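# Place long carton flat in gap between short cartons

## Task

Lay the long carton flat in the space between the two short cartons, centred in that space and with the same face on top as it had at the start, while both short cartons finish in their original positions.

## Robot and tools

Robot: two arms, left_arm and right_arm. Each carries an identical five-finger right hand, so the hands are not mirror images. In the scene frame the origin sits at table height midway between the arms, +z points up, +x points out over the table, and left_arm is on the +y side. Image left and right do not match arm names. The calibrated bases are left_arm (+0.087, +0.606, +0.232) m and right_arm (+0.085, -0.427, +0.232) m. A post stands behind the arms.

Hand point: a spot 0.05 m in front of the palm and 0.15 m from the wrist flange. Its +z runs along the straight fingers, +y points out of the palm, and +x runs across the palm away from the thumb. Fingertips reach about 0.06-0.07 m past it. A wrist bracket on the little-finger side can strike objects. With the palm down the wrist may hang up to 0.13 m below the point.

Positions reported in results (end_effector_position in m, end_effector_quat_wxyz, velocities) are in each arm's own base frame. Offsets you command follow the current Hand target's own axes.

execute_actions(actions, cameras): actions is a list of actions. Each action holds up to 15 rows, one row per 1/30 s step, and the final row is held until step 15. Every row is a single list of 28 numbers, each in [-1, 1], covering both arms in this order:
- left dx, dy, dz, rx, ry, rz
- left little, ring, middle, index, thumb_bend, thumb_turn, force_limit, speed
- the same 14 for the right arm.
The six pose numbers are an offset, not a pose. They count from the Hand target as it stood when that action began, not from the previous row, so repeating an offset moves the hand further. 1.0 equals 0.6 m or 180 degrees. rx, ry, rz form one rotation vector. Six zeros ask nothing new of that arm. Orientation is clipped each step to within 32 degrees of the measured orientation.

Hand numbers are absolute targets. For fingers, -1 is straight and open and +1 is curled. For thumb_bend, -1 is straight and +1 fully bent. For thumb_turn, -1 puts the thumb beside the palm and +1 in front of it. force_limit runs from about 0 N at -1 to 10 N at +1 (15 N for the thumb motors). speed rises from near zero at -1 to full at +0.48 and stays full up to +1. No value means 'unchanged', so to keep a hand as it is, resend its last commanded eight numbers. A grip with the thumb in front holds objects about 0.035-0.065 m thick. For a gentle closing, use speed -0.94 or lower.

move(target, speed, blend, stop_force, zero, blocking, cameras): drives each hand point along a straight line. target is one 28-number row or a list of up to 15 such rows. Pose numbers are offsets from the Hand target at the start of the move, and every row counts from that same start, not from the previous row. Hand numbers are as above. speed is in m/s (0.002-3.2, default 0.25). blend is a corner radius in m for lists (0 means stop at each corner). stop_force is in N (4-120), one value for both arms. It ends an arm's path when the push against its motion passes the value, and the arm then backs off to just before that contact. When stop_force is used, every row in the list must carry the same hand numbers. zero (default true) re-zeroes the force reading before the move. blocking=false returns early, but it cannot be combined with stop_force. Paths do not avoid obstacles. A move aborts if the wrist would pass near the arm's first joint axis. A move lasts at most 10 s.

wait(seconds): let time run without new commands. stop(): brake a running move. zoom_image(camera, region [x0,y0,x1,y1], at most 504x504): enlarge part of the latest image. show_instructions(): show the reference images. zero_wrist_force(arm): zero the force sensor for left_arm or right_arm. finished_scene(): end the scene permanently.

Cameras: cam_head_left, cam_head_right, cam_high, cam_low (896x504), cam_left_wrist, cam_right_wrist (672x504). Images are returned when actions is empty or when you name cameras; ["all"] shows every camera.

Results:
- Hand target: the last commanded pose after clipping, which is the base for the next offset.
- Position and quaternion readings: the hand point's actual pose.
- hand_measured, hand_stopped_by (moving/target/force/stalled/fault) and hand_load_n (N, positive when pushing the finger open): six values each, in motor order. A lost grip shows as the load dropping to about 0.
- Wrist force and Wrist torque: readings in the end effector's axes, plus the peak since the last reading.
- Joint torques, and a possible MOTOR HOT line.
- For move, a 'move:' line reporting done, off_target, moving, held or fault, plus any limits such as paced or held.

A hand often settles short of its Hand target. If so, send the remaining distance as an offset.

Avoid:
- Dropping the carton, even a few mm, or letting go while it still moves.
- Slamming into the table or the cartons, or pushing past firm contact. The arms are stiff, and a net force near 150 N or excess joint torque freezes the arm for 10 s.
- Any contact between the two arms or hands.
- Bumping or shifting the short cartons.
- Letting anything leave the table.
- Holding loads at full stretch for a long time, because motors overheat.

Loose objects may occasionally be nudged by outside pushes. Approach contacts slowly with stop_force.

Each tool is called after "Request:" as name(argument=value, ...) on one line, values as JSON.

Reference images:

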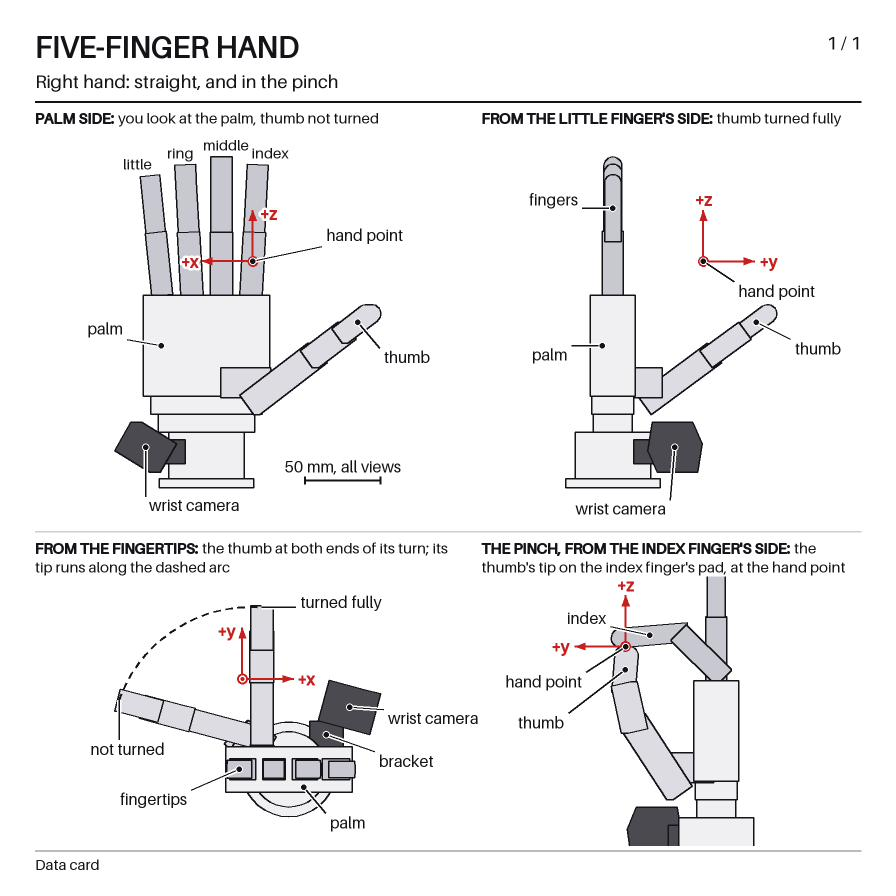

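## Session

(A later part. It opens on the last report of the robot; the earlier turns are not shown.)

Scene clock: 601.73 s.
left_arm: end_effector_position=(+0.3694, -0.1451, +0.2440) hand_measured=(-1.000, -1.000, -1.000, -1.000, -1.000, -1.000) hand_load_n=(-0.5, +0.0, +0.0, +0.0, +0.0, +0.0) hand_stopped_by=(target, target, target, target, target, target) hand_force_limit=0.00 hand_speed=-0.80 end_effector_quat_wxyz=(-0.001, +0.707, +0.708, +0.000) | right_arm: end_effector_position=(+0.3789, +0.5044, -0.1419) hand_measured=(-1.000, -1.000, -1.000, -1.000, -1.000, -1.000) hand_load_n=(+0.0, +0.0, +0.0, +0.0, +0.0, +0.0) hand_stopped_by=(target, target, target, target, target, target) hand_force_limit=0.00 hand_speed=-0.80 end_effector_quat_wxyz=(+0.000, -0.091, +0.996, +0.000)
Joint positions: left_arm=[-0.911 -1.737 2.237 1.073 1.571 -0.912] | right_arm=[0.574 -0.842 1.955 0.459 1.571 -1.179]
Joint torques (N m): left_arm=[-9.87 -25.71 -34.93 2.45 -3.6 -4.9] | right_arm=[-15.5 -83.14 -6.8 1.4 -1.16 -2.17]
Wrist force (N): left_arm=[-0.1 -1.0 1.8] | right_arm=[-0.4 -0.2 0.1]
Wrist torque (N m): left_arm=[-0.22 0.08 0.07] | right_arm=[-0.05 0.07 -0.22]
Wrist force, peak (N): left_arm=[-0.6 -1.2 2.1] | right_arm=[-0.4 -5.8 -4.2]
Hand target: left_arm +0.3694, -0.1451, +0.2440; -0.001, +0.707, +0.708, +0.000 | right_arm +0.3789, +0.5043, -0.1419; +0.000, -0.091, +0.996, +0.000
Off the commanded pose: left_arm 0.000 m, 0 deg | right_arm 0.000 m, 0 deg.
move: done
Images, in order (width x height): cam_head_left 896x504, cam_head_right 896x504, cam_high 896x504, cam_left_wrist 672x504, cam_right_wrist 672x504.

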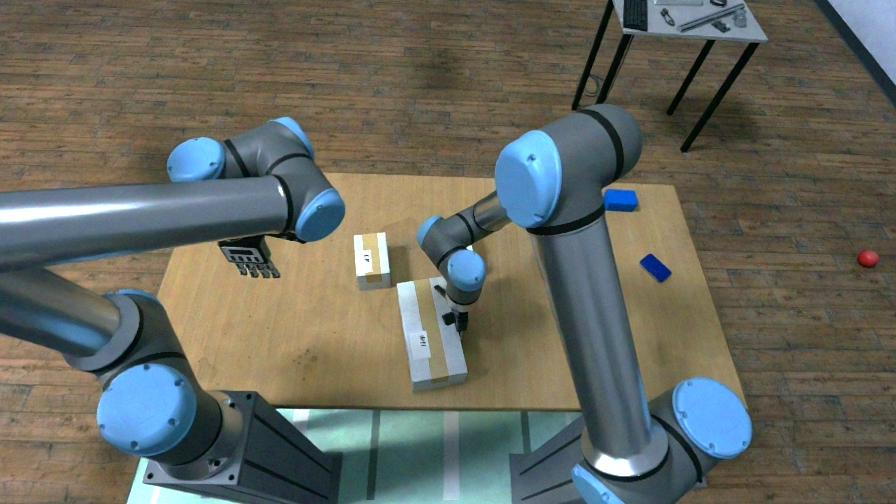

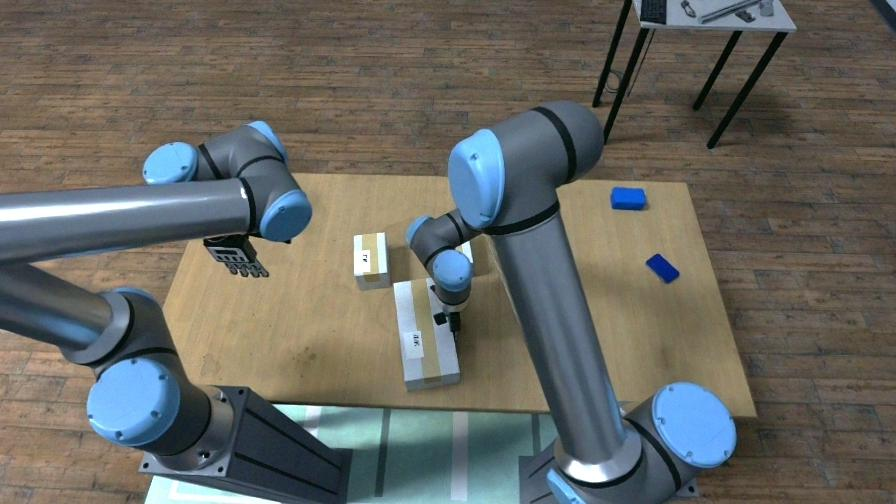

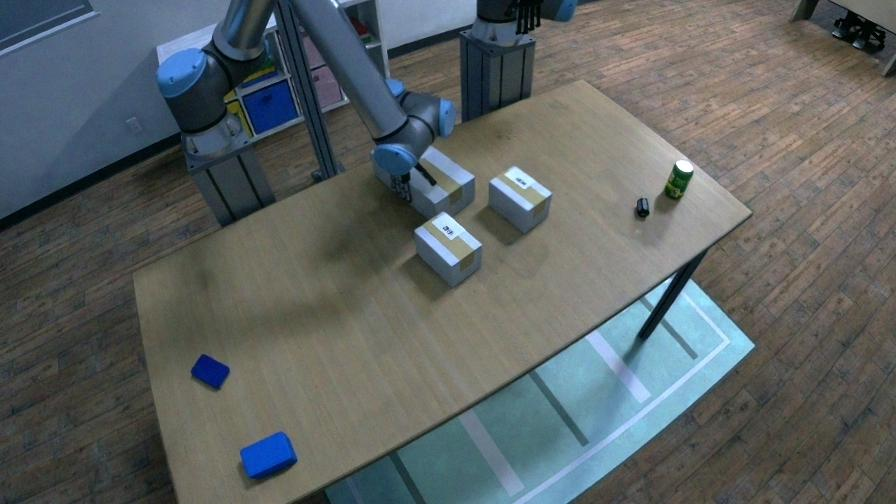

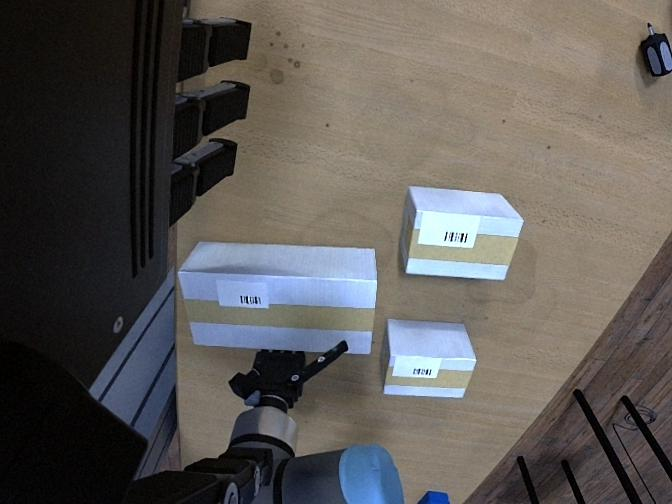

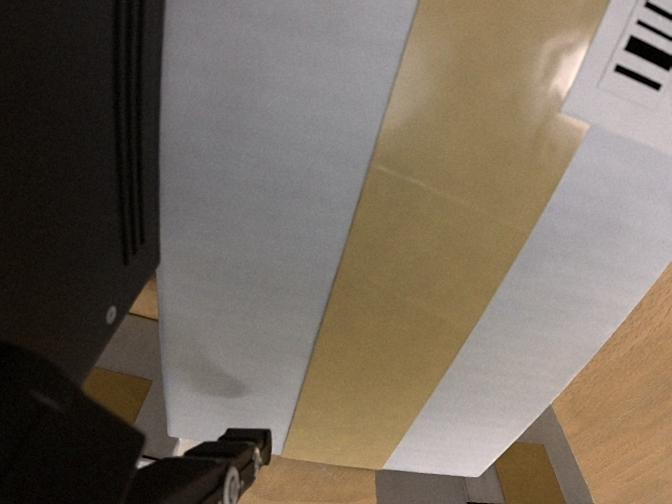

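Request:
move(target=[[0,0,0,0,0,0,-1,-1,-1,-1,-1,-1,0,-0.8, 0,-0.1,0,0,0,0,-1,-1,-1,-1,-1,-1,0,-0.8],[0,0,0,0,0,0,-1,-1,-1,-1,-1,-1,0,-0.8, 0,-0.1,-0.25,0,0,0,-1,-1,-1,-1,-1,-1,0,-0.8],[0,0,0,0,0,0,-1,-1,-1,-1,-1,-1,0,-0.8, 0.2955,-0.0357,-0.25,0,0,0.5,-1,-1,-1,-1,-1,-1,0,-0.8],[0,0,0,0,0,0,-1,-1,-1,-1,-1,-1,0,-0.8, 0.2955,-0.0357,0,0,0,0.5,-1,-1,-1,-1,-1,-1,0,-0.8]], speed=[0.15,0.25,0.35,0.15], blend=[0.01,0.02,0.01,0], cameras=["cam_right_wrist","cam_left_wrist","cam_head_left","cam_high"])

Scene clock: 649.77 s.
left_arm: end_effector_position=(+0.3694, -0.1451, +0.2440) hand_measured=(-1.000, -1.000, -1.000, -1.000, -1.000, -1.000) hand_load_n=(-0.5, +0.0, +0.0, +0.0, +0.0, +0.0) hand_stopped_by=(target, target, target, target, target, target) hand_force_limit=0.00 hand_speed=-0.80 end_effector_quat_wxyz=(-0.001, +0.707, +0.708, +0.000) | right_arm: end_effector_position=(+0.2085, +0.4513, -0.1417) hand_measured=(-1.000, -1.000, -1.000, -1.000, -1.000, -1.000) hand_load_n=(+0.0, +0.0, +0.0, +0.0, +0.0, +0.0) hand_stopped_by=(target, target, target, target, target, target) hand_force_limit=0.00 hand_speed=-0.80 end_effector_quat_wxyz=(+0.000, +0.640, +0.768, +0.000)
Joint positions: left_arm=[-0.911 -1.737 2.237 1.073 1.571 -0.912] | right_arm=[0.913 -0.901 2.114 0.358 1.57 0.731]
Joint torques (N m): left_arm=[-9.1 -22.04 -33.77 2.44 -2.98 -4.11] | right_arm=[-11.39 -51.03 -7.76 3.3 -0.64 2.76]
Wrist force (N): left_arm=[-0.4 -1.1 2.2] | right_arm=[-0.3 -0.5 0.3]
Wrist torque (N m): left_arm=[-0.26 0.11 0.05] | right_arm=[-0.11 0.08 -0.09]
Wrist force, peak (N): left_arm=[-0.2 -1.2 2.4] | right_arm=[-0.1 -1.9 3.0]
Hand target: left_arm +0.3694, -0.1451, +0.2440; -0.001, +0.707, +0.708, +0.000 | right_arm +0.2084, +0.4512, -0.1417; +0.000, +0.640, +0.768, +0.000
Off the commanded pose: left_arm 0.000 m, 0 deg | right_arm 0.000 m, 0 deg.
move: done
Images, in order (width x height): cam_head_left 896x504, cam_high 896x504, cam_left_wrist 672x504, cam_right_wrist 672x504.

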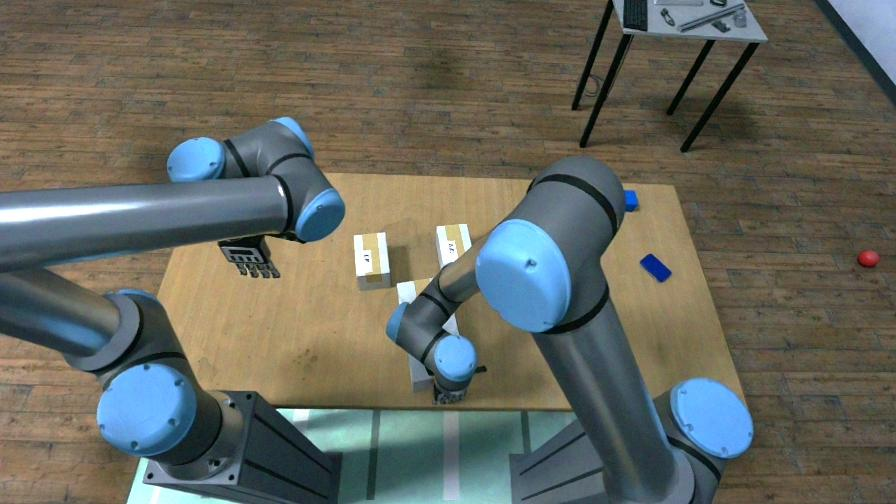

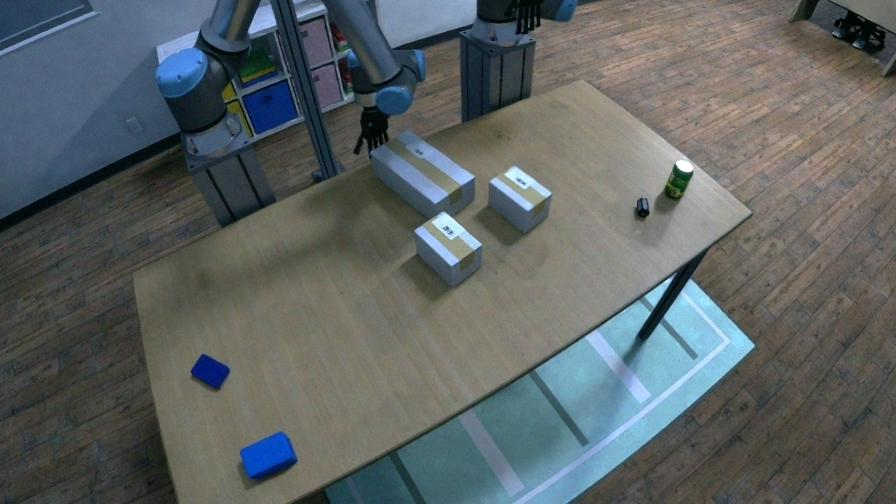

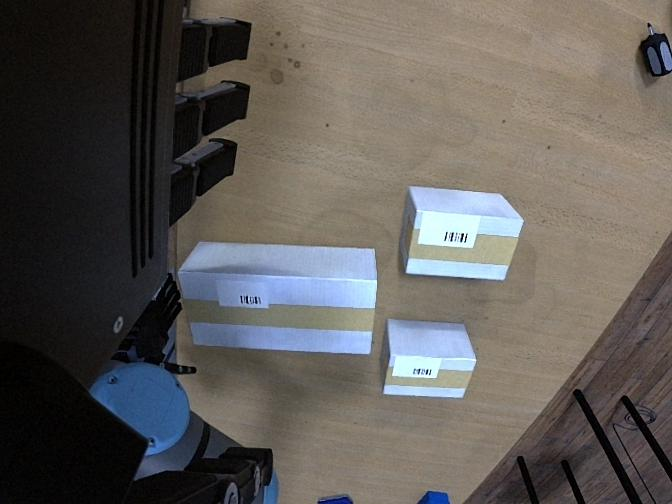

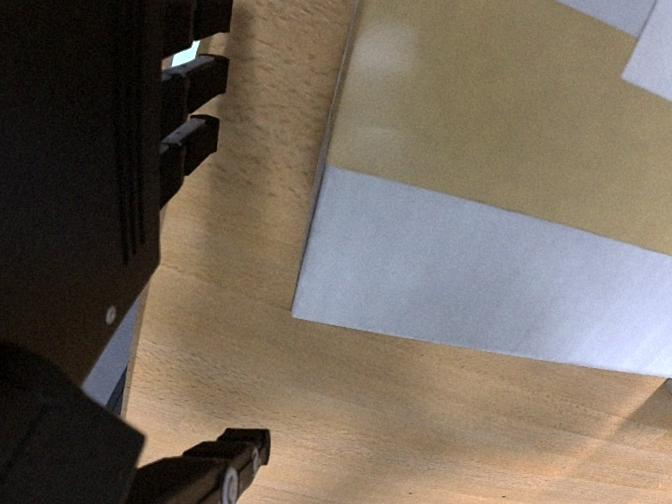

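Request:
move(target=[-0.223,-0.133,-0.057,0.0359,0.1805,0,-1,-1,-1,-1,-1,-1,0,-0.8, 0,0,0,0,0,0,-1,-1,-1,-1,-1,-1,0,-0.8], speed=0.2, cameras=["cam_left_wrist","cam_head_left","cam_high"])

Request:
zoom_image(camera="cam_left_wrist", region=[220, 200, 620, 500])

Scene clock: 675.17 s.
left_arm: end_effector_position=(+0.2898, -0.2790, +0.2781) hand_measured=(-1.000, -1.000, -1.000, -1.000, -1.000, -1.000) hand_load_n=(+0.0, +0.0, +0.0, +0.0, +0.0, +0.0) hand_stopped_by=(target, target, target, target, target, target) hand_force_limit=0.00 hand_speed=-0.80 end_effector_quat_wxyz=(-0.238, +0.677, +0.678, +0.158) | right_arm: end_effector_position=(+0.2084, +0.4512, -0.1417) hand_measured=(-1.000, -1.000, -1.000, -1.000, -1.000, -1.000) hand_load_n=(+0.0, +0.0, +0.0, +0.0, +0.0, +0.0) hand_stopped_by=(target, target, target, target, target, target) hand_force_limit=0.00 hand_speed=-0.80 end_effector_quat_wxyz=(+0.000, +0.640, +0.768, +0.000)
Joint positions: left_arm=[-1.368 -1.447 2.061 1.535 1.568 -1.37] | right_arm=[0.913 -0.901 2.115 0.358 1.57 0.731]
Joint torques (N m): left_arm=[2.91 -34.84 -28.88 5.54 -3.21 3.42] | right_arm=[15.01 -47.51 -2.41 1.77 1.14 2.76]
Wrist force (N): left_arm=[-0.7 -0.8 1.7] | right_arm=[0.0 -0.4 0.4]
Wrist torque (N m): left_arm=[-0.23 0.22 -0.11] | right_arm=[-0.10 0.03 -0.07]
Wrist force, peak (N): left_arm=[-0.8 -1.3 2.3] | right_arm=[-0.2 -0.7 0.6]
Hand target: left_arm +0.2898, -0.2790, +0.2781; -0.238, +0.677, +0.678, +0.158 | right_arm +0.2084, +0.4512, -0.1417; +0.000, +0.640, +0.768, +0.000
Off the commanded pose: left_arm 0.000 m, 0 deg | right_arm 0.000 m, 0 deg.
move: done
Images, in order (width x height): cam_head_left 896x504, cam_high 896x504, cam_left_wrist 672x504.

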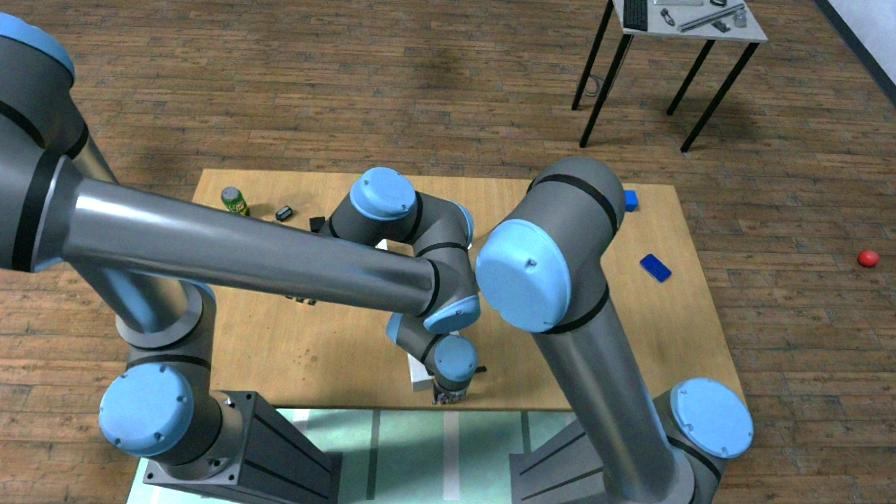

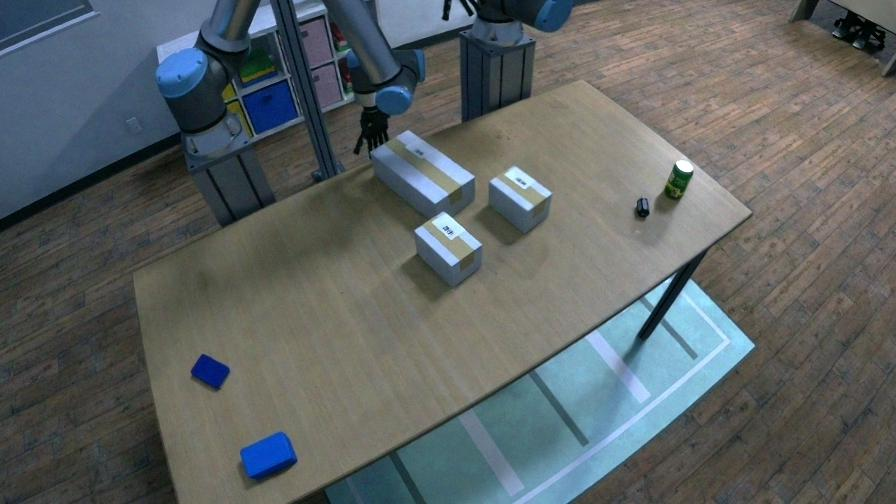

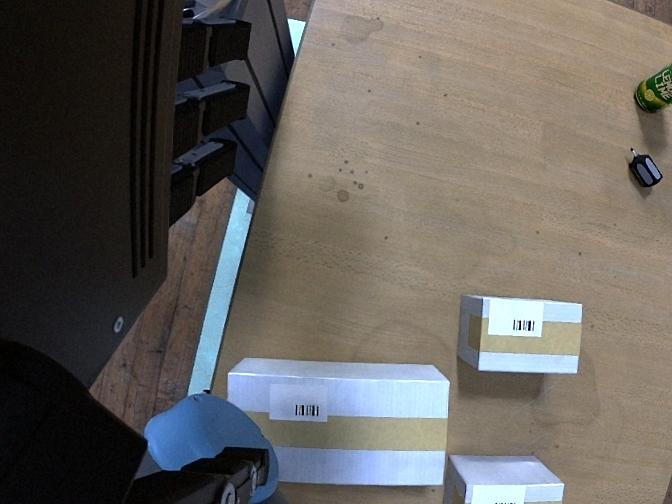

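Scaled by 1.260 from the camera's image (finer frame: 960x720).

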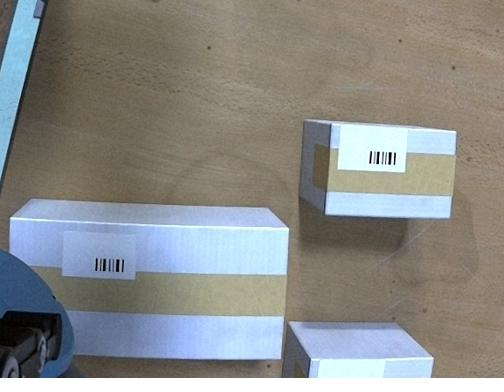

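Request:
move(target=[-0.149,0.126,-0.171,0,0,0,-1,-1,-1,-1,-1,-1,0,-0.8, 0,0,0,0,0,0,-1,-1,-1,-1,-1,-1,0,-0.8], speed=0.12, cameras=["cam_left_wrist","cam_head_right"])

Request:
zoom_image(camera="cam_left_wrist", region=[170, 180, 600, 500])

Scene clock: 689.80 s.
left_arm: end_effector_position=(+0.3037, -0.3003, +0.2830) hand_measured=(-1.000, -1.000, -1.000, -1.000, -1.000, -1.000) hand_load_n=(+0.0, +0.0, +0.0, +0.0, -0.5, +0.0) hand_stopped_by=(target, target, target, target, target, target) hand_force_limit=0.00 hand_speed=-0.80 end_effector_quat_wxyz=(-0.238, +0.677, +0.678, +0.158) | right_arm: end_effector_position=(+0.2084, +0.4512, -0.1417) hand_measured=(-1.000, -1.000, -1.000, -1.000, -1.000, -1.000) hand_load_n=(+0.0, +0.0, +0.0, -0.5, +0.0, +0.0) hand_stopped_by=(target, target, target, target, target, target) hand_force_limit=0.00 hand_speed=-0.80 end_effector_quat_wxyz=(+0.000, +0.640, +0.768, +0.000)
Joint positions: left_arm=[-1.348 -1.411 2.009 1.552 1.557 -1.353] | right_arm=[0.913 -0.901 2.115 0.358 1.57 0.731]
Joint torques (N m): left_arm=[-0.13 -35.59 -39.98 5.29 3.26 -3.31] | right_arm=[16.53 -47.75 -2.11 1.86 1.15 2.73]
Wrist force (N): left_arm=[-1.1 -0.5 1.6] | right_arm=[-0.2 -0.6 0.1]
Wrist torque (N m): left_arm=[-0.19 0.28 0.23] | right_arm=[-0.11 0.06 -0.08]
Wrist force, peak (N): left_arm=[-0.5 -1.5 2.3] | right_arm=[-0.3 -0.8 0.8]
Hand target: left_arm +0.3037, -0.3003, +0.2830; -0.238, +0.677, +0.678, +0.158 (not the last commanded pose) | right_arm +0.2084, +0.4512, -0.1417; +0.000, +0.640, +0.768, +0.000
Off the commanded pose: left_arm 0.130 m, 0 deg | right_arm 0.000 m, 0 deg.
move: held (left_arm; a check stopped the path); limits=held
pose unreachable (left arm): on one or more control steps of this call, first in action 0 (counted from 0), this arm could not follow its commanded pose, so it was not sent that pose on those steps. It may still have moved: this result reports where it is.
cause: moving toward the commanded pose would bring a part of the arm too close to another arm (a part of this arm just beyond joint 4 (wrist 1) and a part of the right arm just beyond its joint 3 (elbow), along the way the arms are being sent, or toward where that arm still pushes).
Images, in order (width x height): cam_head_right 896x504, cam_left_wrist 672x504.

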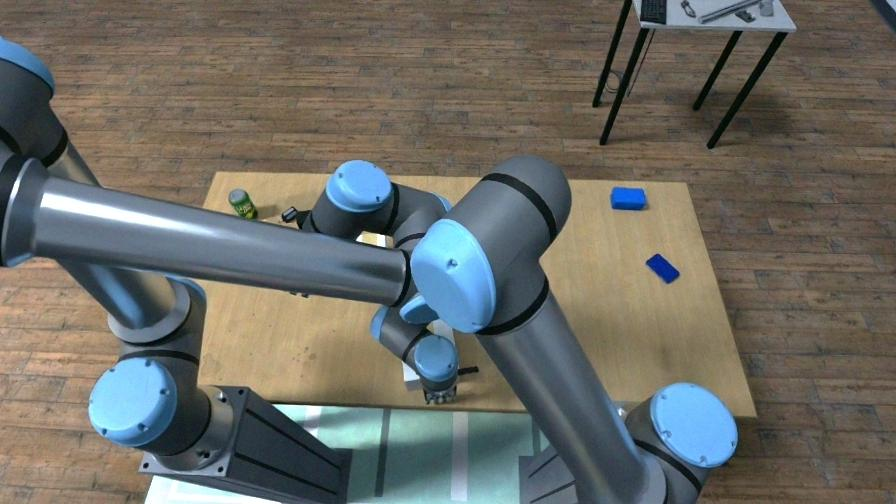

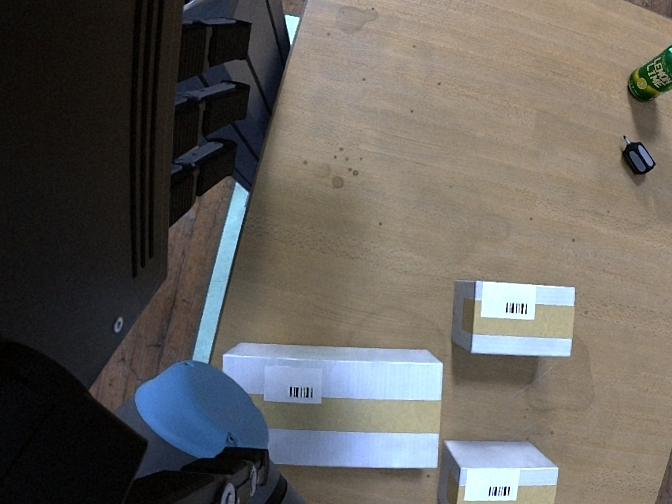

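Scaled by 1.172 from the camera's image (finer frame: 960x720).

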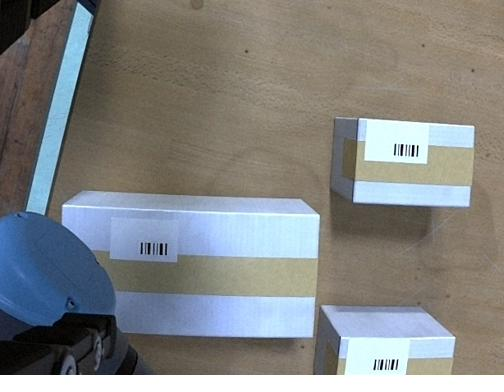

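Request:
zoom_image(camera="cam_left_wrist", region=[380, 260, 620, 504])

Request:
zoom_image(camera="cam_left_wrist", region=[210, 320, 460, 490])

Scaled by 2.066 from the camera's image (finer frame: 960x720).

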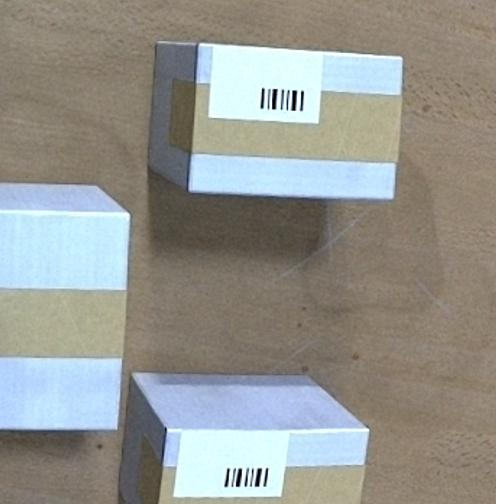

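Scaled by 2.016 from the camera's image (finer frame: 960x720).

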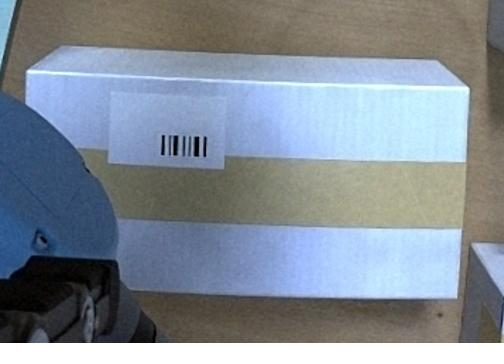

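Request:
move(target=[[0,0,0,0,0,0,-1,-1,-1,-1,-1,-1,0,-0.8, 0,0,-0.25,0,0,0,-1,-1,-1,-1,-1,-1,0,-0.8],[0,0,0,0,0,0,-1,-1,-1,-1,-1,-1,0,-0.8, -0.0642,0.2957,-0.25,0,0,-0.5,-1,-1,-1,-1,-1,-1,0,-0.8],[0,0,0,0,0,0,-1,-1,-1,-1,-1,-1,0,-0.8, -0.0642,0.2957,0,0,0,-0.5,-1,-1,-1,-1,-1,-1,0,-0.8],[0,0,0,0,0,0,-1,-1,-1,-1,-1,-1,0,-0.8, 0.0158,0.2957,0,0,0,-0.5,-1,-1,-1,-1,-1,-1,0,-0.8],[0,0,0,0,0,0,-1,-1,-1,-1,-1,-1,0,-0.8, 0.0508,0.2957,0,0,0,-0.5,-1,-1,-1,-1,-1,-1,0,-0.8]], speed=[0.25,0.35,0.2,0.15,0.03], blend=[0.02,0.01,0.005,0.005,0], cameras=["cam_right_wrist","cam_left_wrist","cam_head_left"])

Request:
zoom_image(camera="cam_left_wrist", region=[380, 260, 620, 504])

Scene clock: 743.77 s.
left_arm: end_effector_position=(+0.3037, -0.3003, +0.2830) hand_measured=(-1.000, -1.000, -1.000, -1.000, -1.000, -1.000) hand_load_n=(+0.0, +0.0, +0.0, +0.0, +0.0, +0.0) hand_stopped_by=(target, target, target, target, target, target) hand_force_limit=0.00 hand_speed=-0.80 end_effector_quat_wxyz=(-0.238, +0.677, +0.678, +0.158) | right_arm: end_effector_position=(+0.3774, +0.5134, -0.1419) hand_measured=(-1.000, -1.000, -1.000, -1.000, -1.000, -1.000) hand_load_n=(+0.0, +0.0, +0.0, +0.0, +0.0, +0.0) hand_stopped_by=(target, target, target, target, target, target) hand_force_limit=0.00 hand_speed=-0.80 end_effector_quat_wxyz=(+0.000, -0.091, +0.996, +0.000)
Joint positions: left_arm=[-1.348 -1.411 2.008 1.552 1.557 -1.353] | right_arm=[0.589 -0.837 1.942 0.467 1.571 -1.164]
Joint torques (N m): left_arm=[3.33 -37.53 -39.63 6.19 3.06 -4.02] | right_arm=[-14.22 -77.98 -8.86 2.06 -2.64 -2.27]
Wrist force (N): left_arm=[-1.2 -0.6 1.5] | right_arm=[0.1 -0.7 0.0]
Wrist torque (N m): left_arm=[-0.20 0.31 0.21] | right_arm=[-0.08 0.05 -0.29]
Wrist force, peak (N): left_arm=[-1.5 -0.6 1.7] | right_arm=[0.0 -6.0 -0.9]
Hand target: left_arm +0.3037, -0.3003, +0.2830; -0.238, +0.677, +0.678, +0.158 | right_arm +0.3774, +0.5133, -0.1419; +0.000, -0.091, +0.996, +0.000
Off the commanded pose: left_arm 0.000 m, 0 deg | right_arm 0.000 m, 0 deg.
move: done
Images, in order (width x height): cam_head_left 896x504, cam_left_wrist 672x504, cam_right_wrist 672x504.

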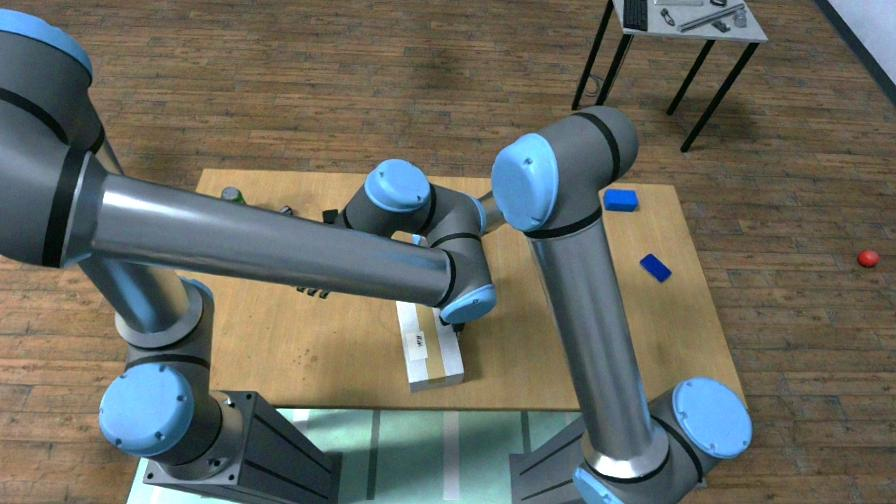

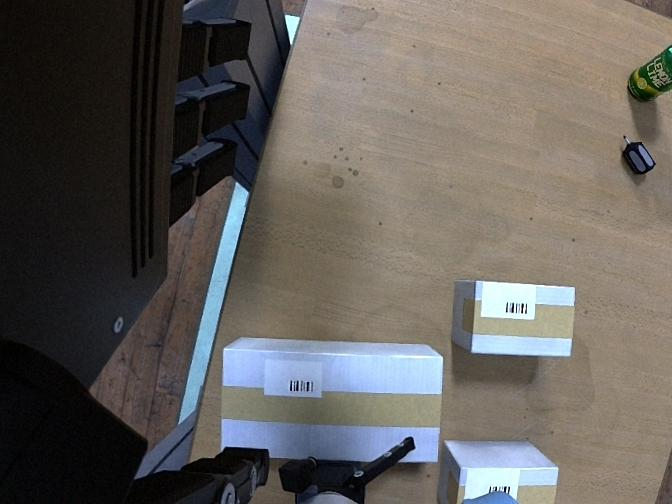

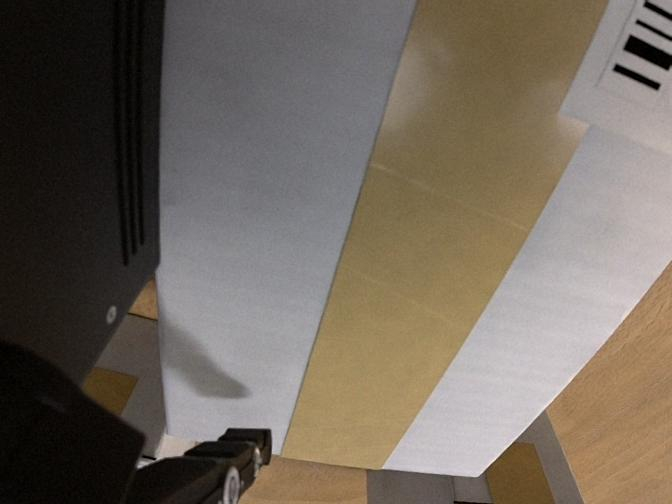

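Scaled by 2.066 from the camera's image (finer frame: 960x720).

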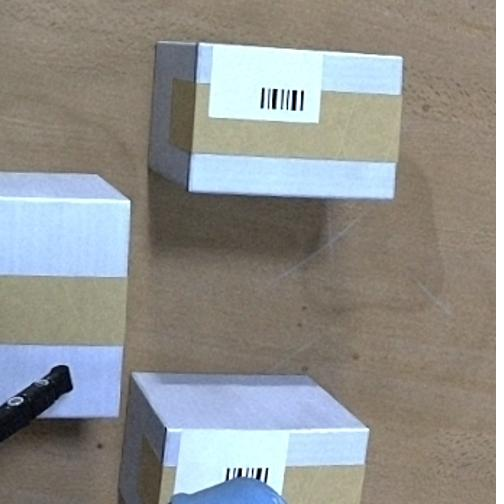

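Request:
move(target=[[0.056,0,0.036,0,0,0,-1,-1,-1,-1,-1,-1,0,-0.8, 0,-0.08,0,0,0,0,-1,-1,-1,-1,-1,-1,0,-0.8],[0.056,0,0.036,0,0,0,-1,-1,-1,-1,-1,-1,0,-0.8, 0,-0.08,-0.25,0,0,0,-1,-1,-1,-1,-1,-1,0,-0.8],[0.056,0,0.036,0,0,0,-1,-1,-1,-1,-1,-1,0,-0.8, 0.2962,-0.0362,-0.25,0,0,0.5,-1,-1,-1,-1,-1,-1,0,-0.8],[0.056,0,0.036,0,0,0,-1,-1,-1,-1,-1,-1,0,-0.8, 0.2962,-0.0362,0,0,0,0.5,-1,-1,-1,-1,-1,-1,0,-0.8]], speed=[0.12,0.25,0.35,0.2], blend=[0.01,0.02,0.01,0], cameras=["cam_right_wrist","cam_left_wrist","cam_head_left"])

Scene clock: 773.90 s.
left_arm: end_effector_position=(+0.3024, -0.2604, +0.2830) hand_measured=(-1.000, -1.000, -1.000, -1.000, -1.000, -1.000) hand_load_n=(-0.5, +0.0, +0.0, +0.0, -0.5, +0.0) hand_stopped_by=(target, target, target, target, target, target) hand_force_limit=0.00 hand_speed=-0.80 end_effector_quat_wxyz=(-0.238, +0.677, +0.678, +0.158) | right_arm: end_effector_position=(+0.2066, +0.4599, -0.1416) hand_measured=(-1.000, -1.000, -1.000, -1.000, -1.000, -1.000) hand_load_n=(+0.0, +0.5, +0.0, +0.0, +0.0, +0.0) hand_stopped_by=(target, target, target, target, target, target) hand_force_limit=0.00 hand_speed=-0.80 end_effector_quat_wxyz=(+0.000, +0.640, +0.768, +0.000)
Joint positions: left_arm=[-1.331 -1.465 2.072 1.543 1.548 -1.339] | right_arm=[0.927 -0.895 2.099 0.368 1.57 0.745]
Joint torques (N m): left_arm=[-16.63 -44.99 -25.45 6.25 2.02 -4.64] | right_arm=[-12.16 -48.39 -6.74 2.65 -0.53 2.78]
Wrist force (N): left_arm=[-1.4 -0.5 1.7] | right_arm=[-0.1 -0.3 0.1]
Wrist torque (N m): left_arm=[-0.18 0.32 -0.11] | right_arm=[-0.06 0.04 -0.06]
Wrist force, peak (N): left_arm=[-1.3 -1.1 2.0] | right_arm=[-0.3 -1.4 2.7]
Hand target: left_arm +0.3024, -0.2604, +0.2830; -0.238, +0.677, +0.678, +0.158 | right_arm +0.2065, +0.4598, -0.1417; +0.000, +0.640, +0.768, +0.000
Off the commanded pose: left_arm 0.000 m, 0 deg | right_arm 0.000 m, 0 deg.
move: done
Images, in order (width x height): cam_head_left 896x504, cam_left_wrist 672x504, cam_right_wrist 672x504.

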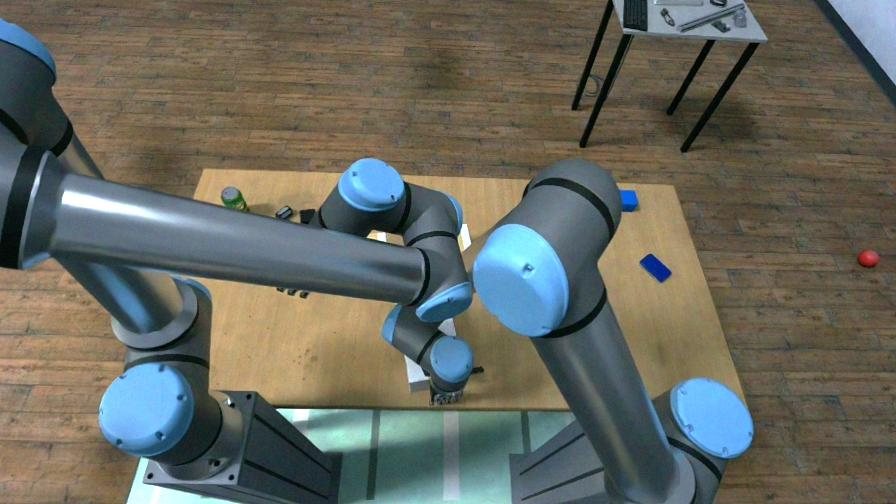

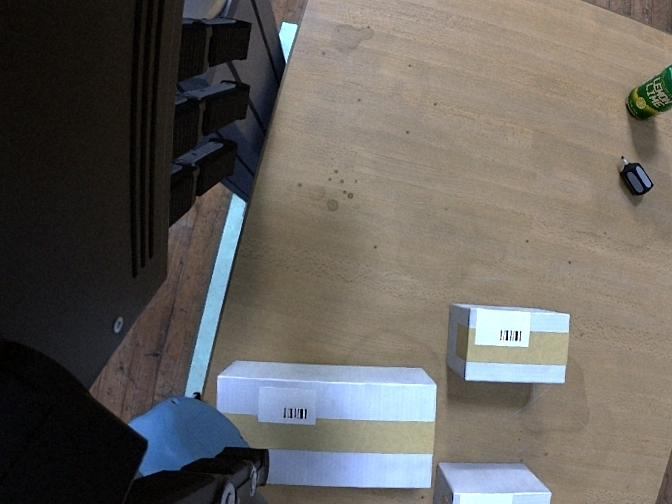

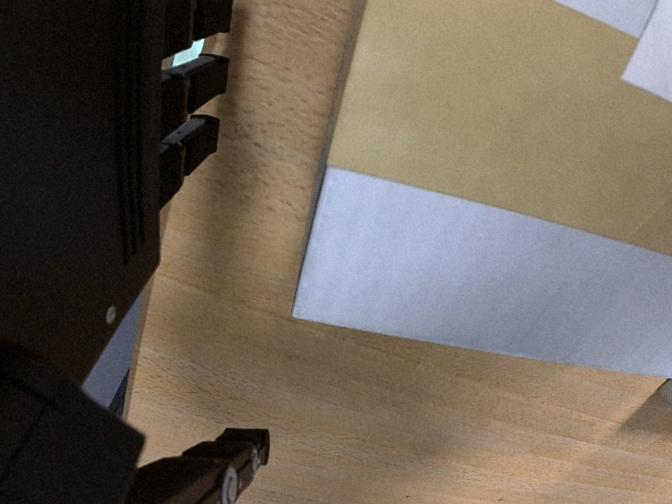

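Request:
move(target=[[0,0,0,0,0,0,-1,-1,-1,-1,-1,-1,0,-0.8, 0,0.035,0,0,0,0,-1,-1,-1,-1,-1,-1,0,-0.8],[0,0,0,0,0,0,-1,-1,-1,-1,-1,-1,0,-0.8, 0,0.105,0,0,0,0,-1,-1,-1,-1,-1,-1,0,-0.8]], speed=[0.1,0.03], blend=[0.005,0], cameras=["cam_right_wrist","cam_left_wrist","cam_high"])

Request:
zoom_image(camera="cam_left_wrist", region=[380, 260, 620, 504])

Scene clock: 788.13 s.
left_arm: end_effector_position=(+0.3024, -0.2604, +0.2830) hand_measured=(-1.000, -1.000, -1.000, -1.000, -1.000, -1.000) hand_load_n=(+0.0, +0.0, +0.0, +0.0, +0.0, +0.0) hand_stopped_by=(target, target, target, target, target, target) hand_force_limit=0.00 hand_speed=-0.80 end_effector_quat_wxyz=(-0.238, +0.677, +0.678, +0.158) | right_arm: end_effector_position=(+0.2687, +0.4712, -0.1418) hand_measured=(-1.000, -1.000, -1.000, -1.000, -1.000, -1.000) hand_load_n=(+0.0, +0.0, +0.0, +0.0, +0.0, +0.0) hand_stopped_by=(target, target, target, target, target, target) hand_force_limit=0.00 hand_speed=-0.80 end_effector_quat_wxyz=(+0.000, +0.640, +0.768, +0.000)
Joint positions: left_arm=[-1.331 -1.465 2.072 1.543 1.548 -1.339] | right_arm=[0.843 -0.872 2.033 0.41 1.571 0.661]
Joint torques (N m): left_arm=[-18.81 -47.45 -24.84 6.55 2.01 -4.44] | right_arm=[18.08 -69.45 -9.4 1.62 2.01 1.93]
Wrist force (N): left_arm=[-1.1 -0.7 1.4] | right_arm=[-0.6 -3.0 -2.2]
Wrist torque (N m): left_arm=[-0.18 0.28 -0.09] | right_arm=[0.15 0.18 -0.15]
Wrist force, peak (N): left_arm=[-1.1 -0.7 2.0] | right_arm=[-0.1 -5.1 -2.4]
Hand target: left_arm +0.3024, -0.2604, +0.2830; -0.238, +0.677, +0.678, +0.158 | right_arm +0.2685, +0.4712, -0.1418; +0.000, +0.640, +0.768, +0.000
Off the commanded pose: left_arm 0.000 m, 0 deg | right_arm 0.000 m, 0 deg.
move: done
Images, in order (width x height): cam_high 896x504, cam_left_wrist 672x504, cam_right_wrist 672x504.

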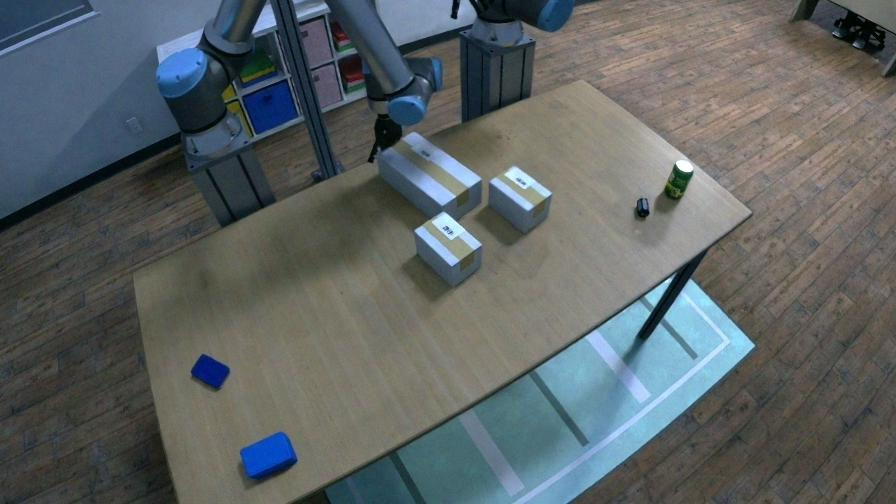

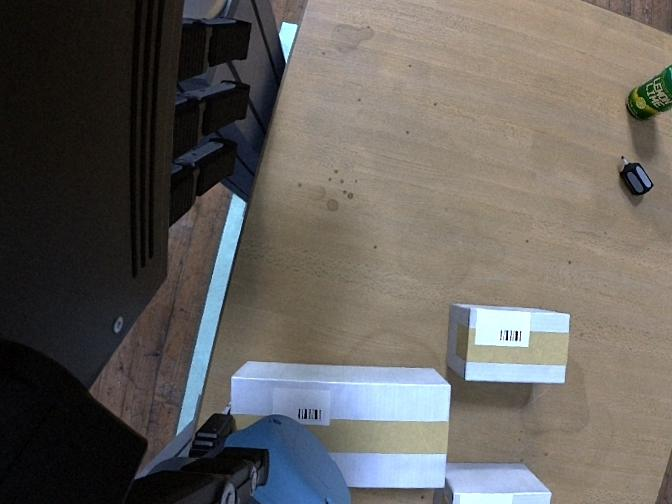

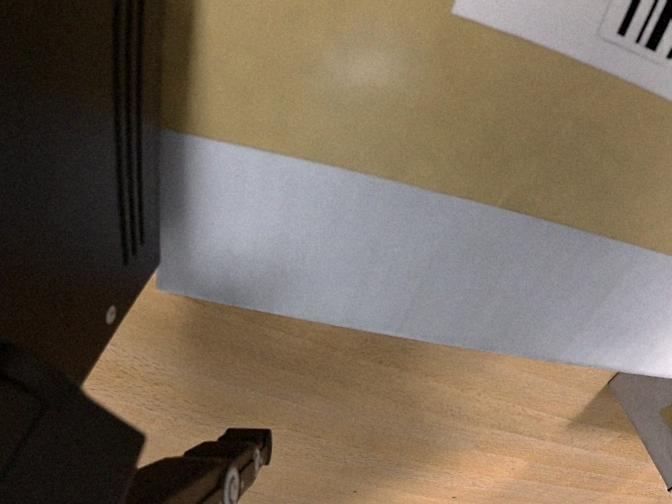

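Scaled by 2.066 from the camera's image (finer frame: 960x720).

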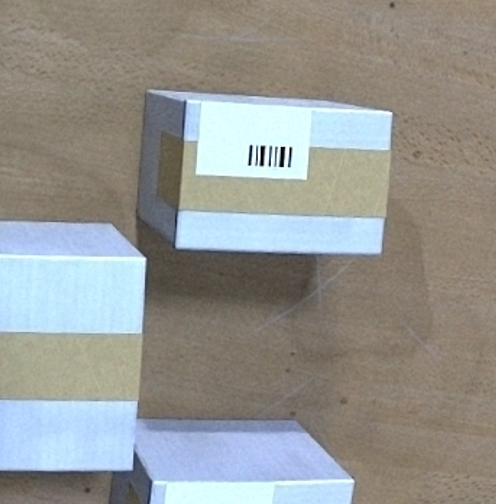

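Request:
move(target=[0,0,0,0,0,0,-1,-1,-1,-1,-1,-1,0,-0.8, 0,0.12,0,0,0,0,-1,-1,-1,-1,-1,-1,0,-0.8], speed=0.04, cameras=["cam_right_wrist","cam_left_wrist","cam_high","cam_head_left"])

Request:
zoom_image(camera="cam_left_wrist", region=[380, 260, 620, 504])

Request:
zoom_image(camera="cam_high", region=[360, 110, 600, 300])

Scene clock: 804.27 s.
left_arm: end_effector_position=(+0.3024, -0.2604, +0.2830) hand_measured=(-1.000, -1.000, -1.000, -1.000, -1.000, -1.000) hand_load_n=(+0.0, +0.0, +0.0, +0.0, +0.0, +0.0) hand_stopped_by=(target, target, target, target, target, target) hand_force_limit=0.00 hand_speed=-0.80 end_effector_quat_wxyz=(-0.238, +0.677, +0.678, +0.158) | right_arm: end_effector_position=(+0.3395, +0.4842, -0.1419) hand_measured=(-1.000, -1.000, -1.000, -1.000, -1.000, -1.000) hand_load_n=(+0.0, +0.0, +0.0, +0.0, +0.0, +0.0) hand_stopped_by=(target, target, target, target, target, target) hand_force_limit=0.00 hand_speed=-0.80 end_effector_quat_wxyz=(+0.000, +0.640, +0.768, +0.000)
Joint positions: left_arm=[-1.331 -1.465 2.072 1.543 1.548 -1.339] | right_arm=[0.763 -0.838 1.943 0.466 1.571 0.581]
Joint torques (N m): left_arm=[-17.1 -48.73 -24.32 6.41 2.43 -4.16] | right_arm=[17.78 -78.18 -6.77 1.03 1.68 1.86]
Wrist force (N): left_arm=[-0.8 -0.5 1.7] | right_arm=[-0.5 -2.2 -1.0]
Wrist torque (N m): left_arm=[-0.18 0.23 -0.06] | right_arm=[-0.04 0.10 -0.10]
Wrist force, peak (N): left_arm=[-1.7 -0.7 1.8] | right_arm=[-0.6 -5.4 -4.5]
Hand target: left_arm +0.3024, -0.2604, +0.2830; -0.238, +0.677, +0.678, +0.158 | right_arm +0.3393, +0.4842, -0.1418; +0.000, +0.640, +0.768, +0.000
Off the commanded pose: left_arm 0.000 m, 0 deg | right_arm 0.000 m, 0 deg.
move: done
Images, in order (width x height): cam_head_left 896x504, cam_high 896x504, cam_left_wrist 672x504, cam_right_wrist 672x504.

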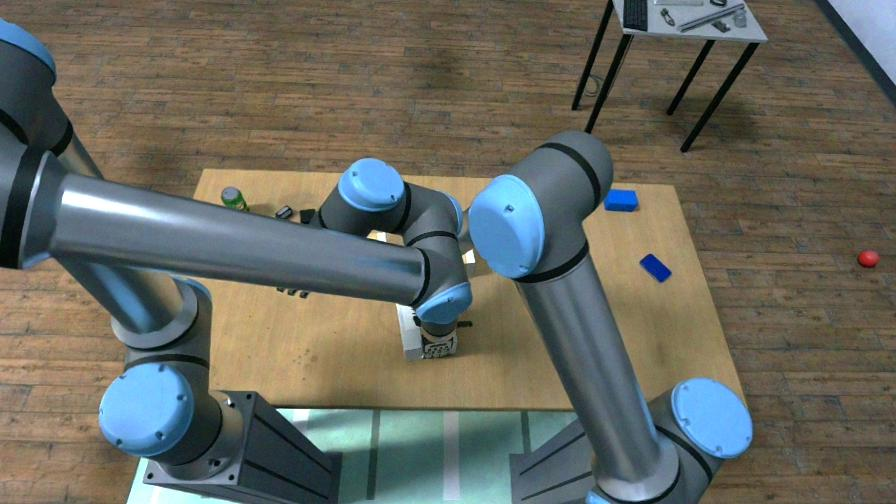

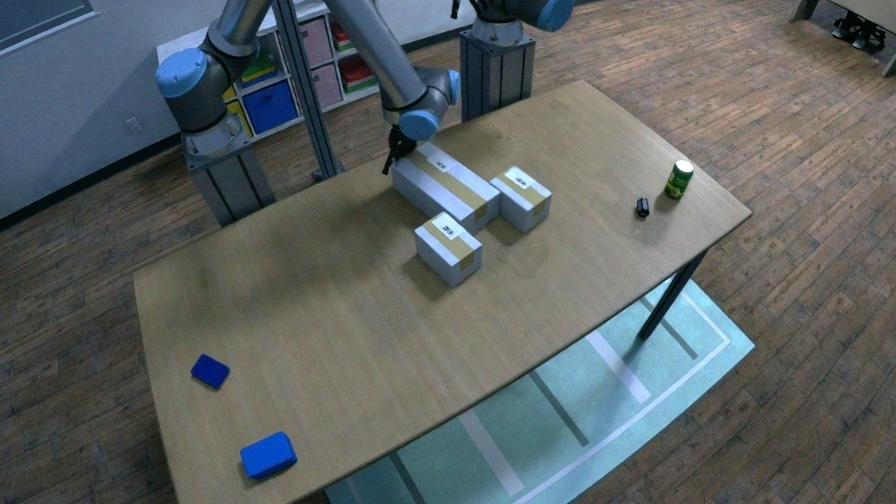

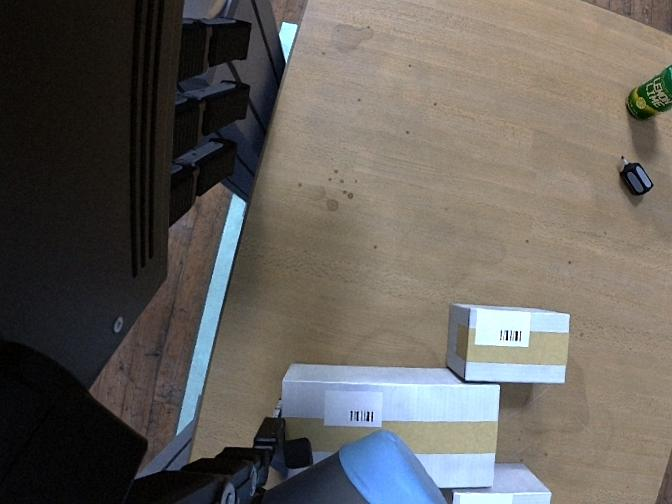

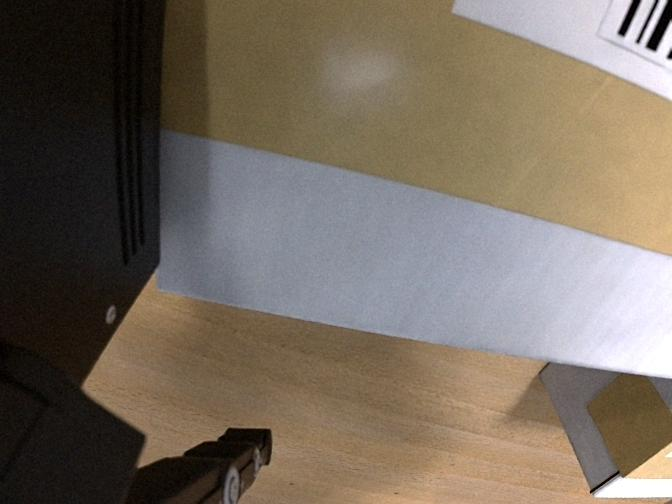

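Scaled by 2.066 from the camera's image (finer frame: 960x720).

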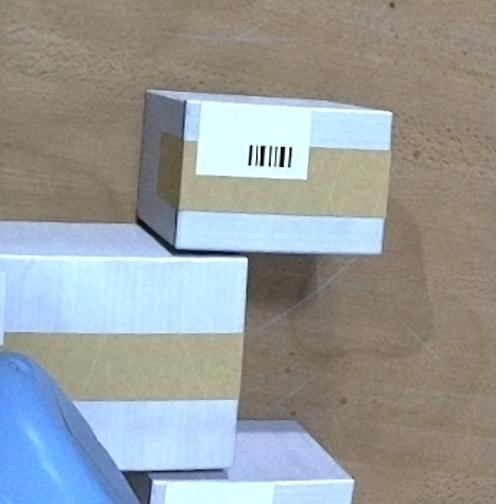

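Scaled by 2.100 from the camera's image (finer frame: 1280x720).

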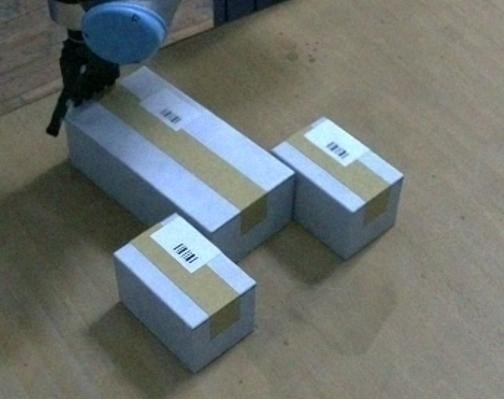

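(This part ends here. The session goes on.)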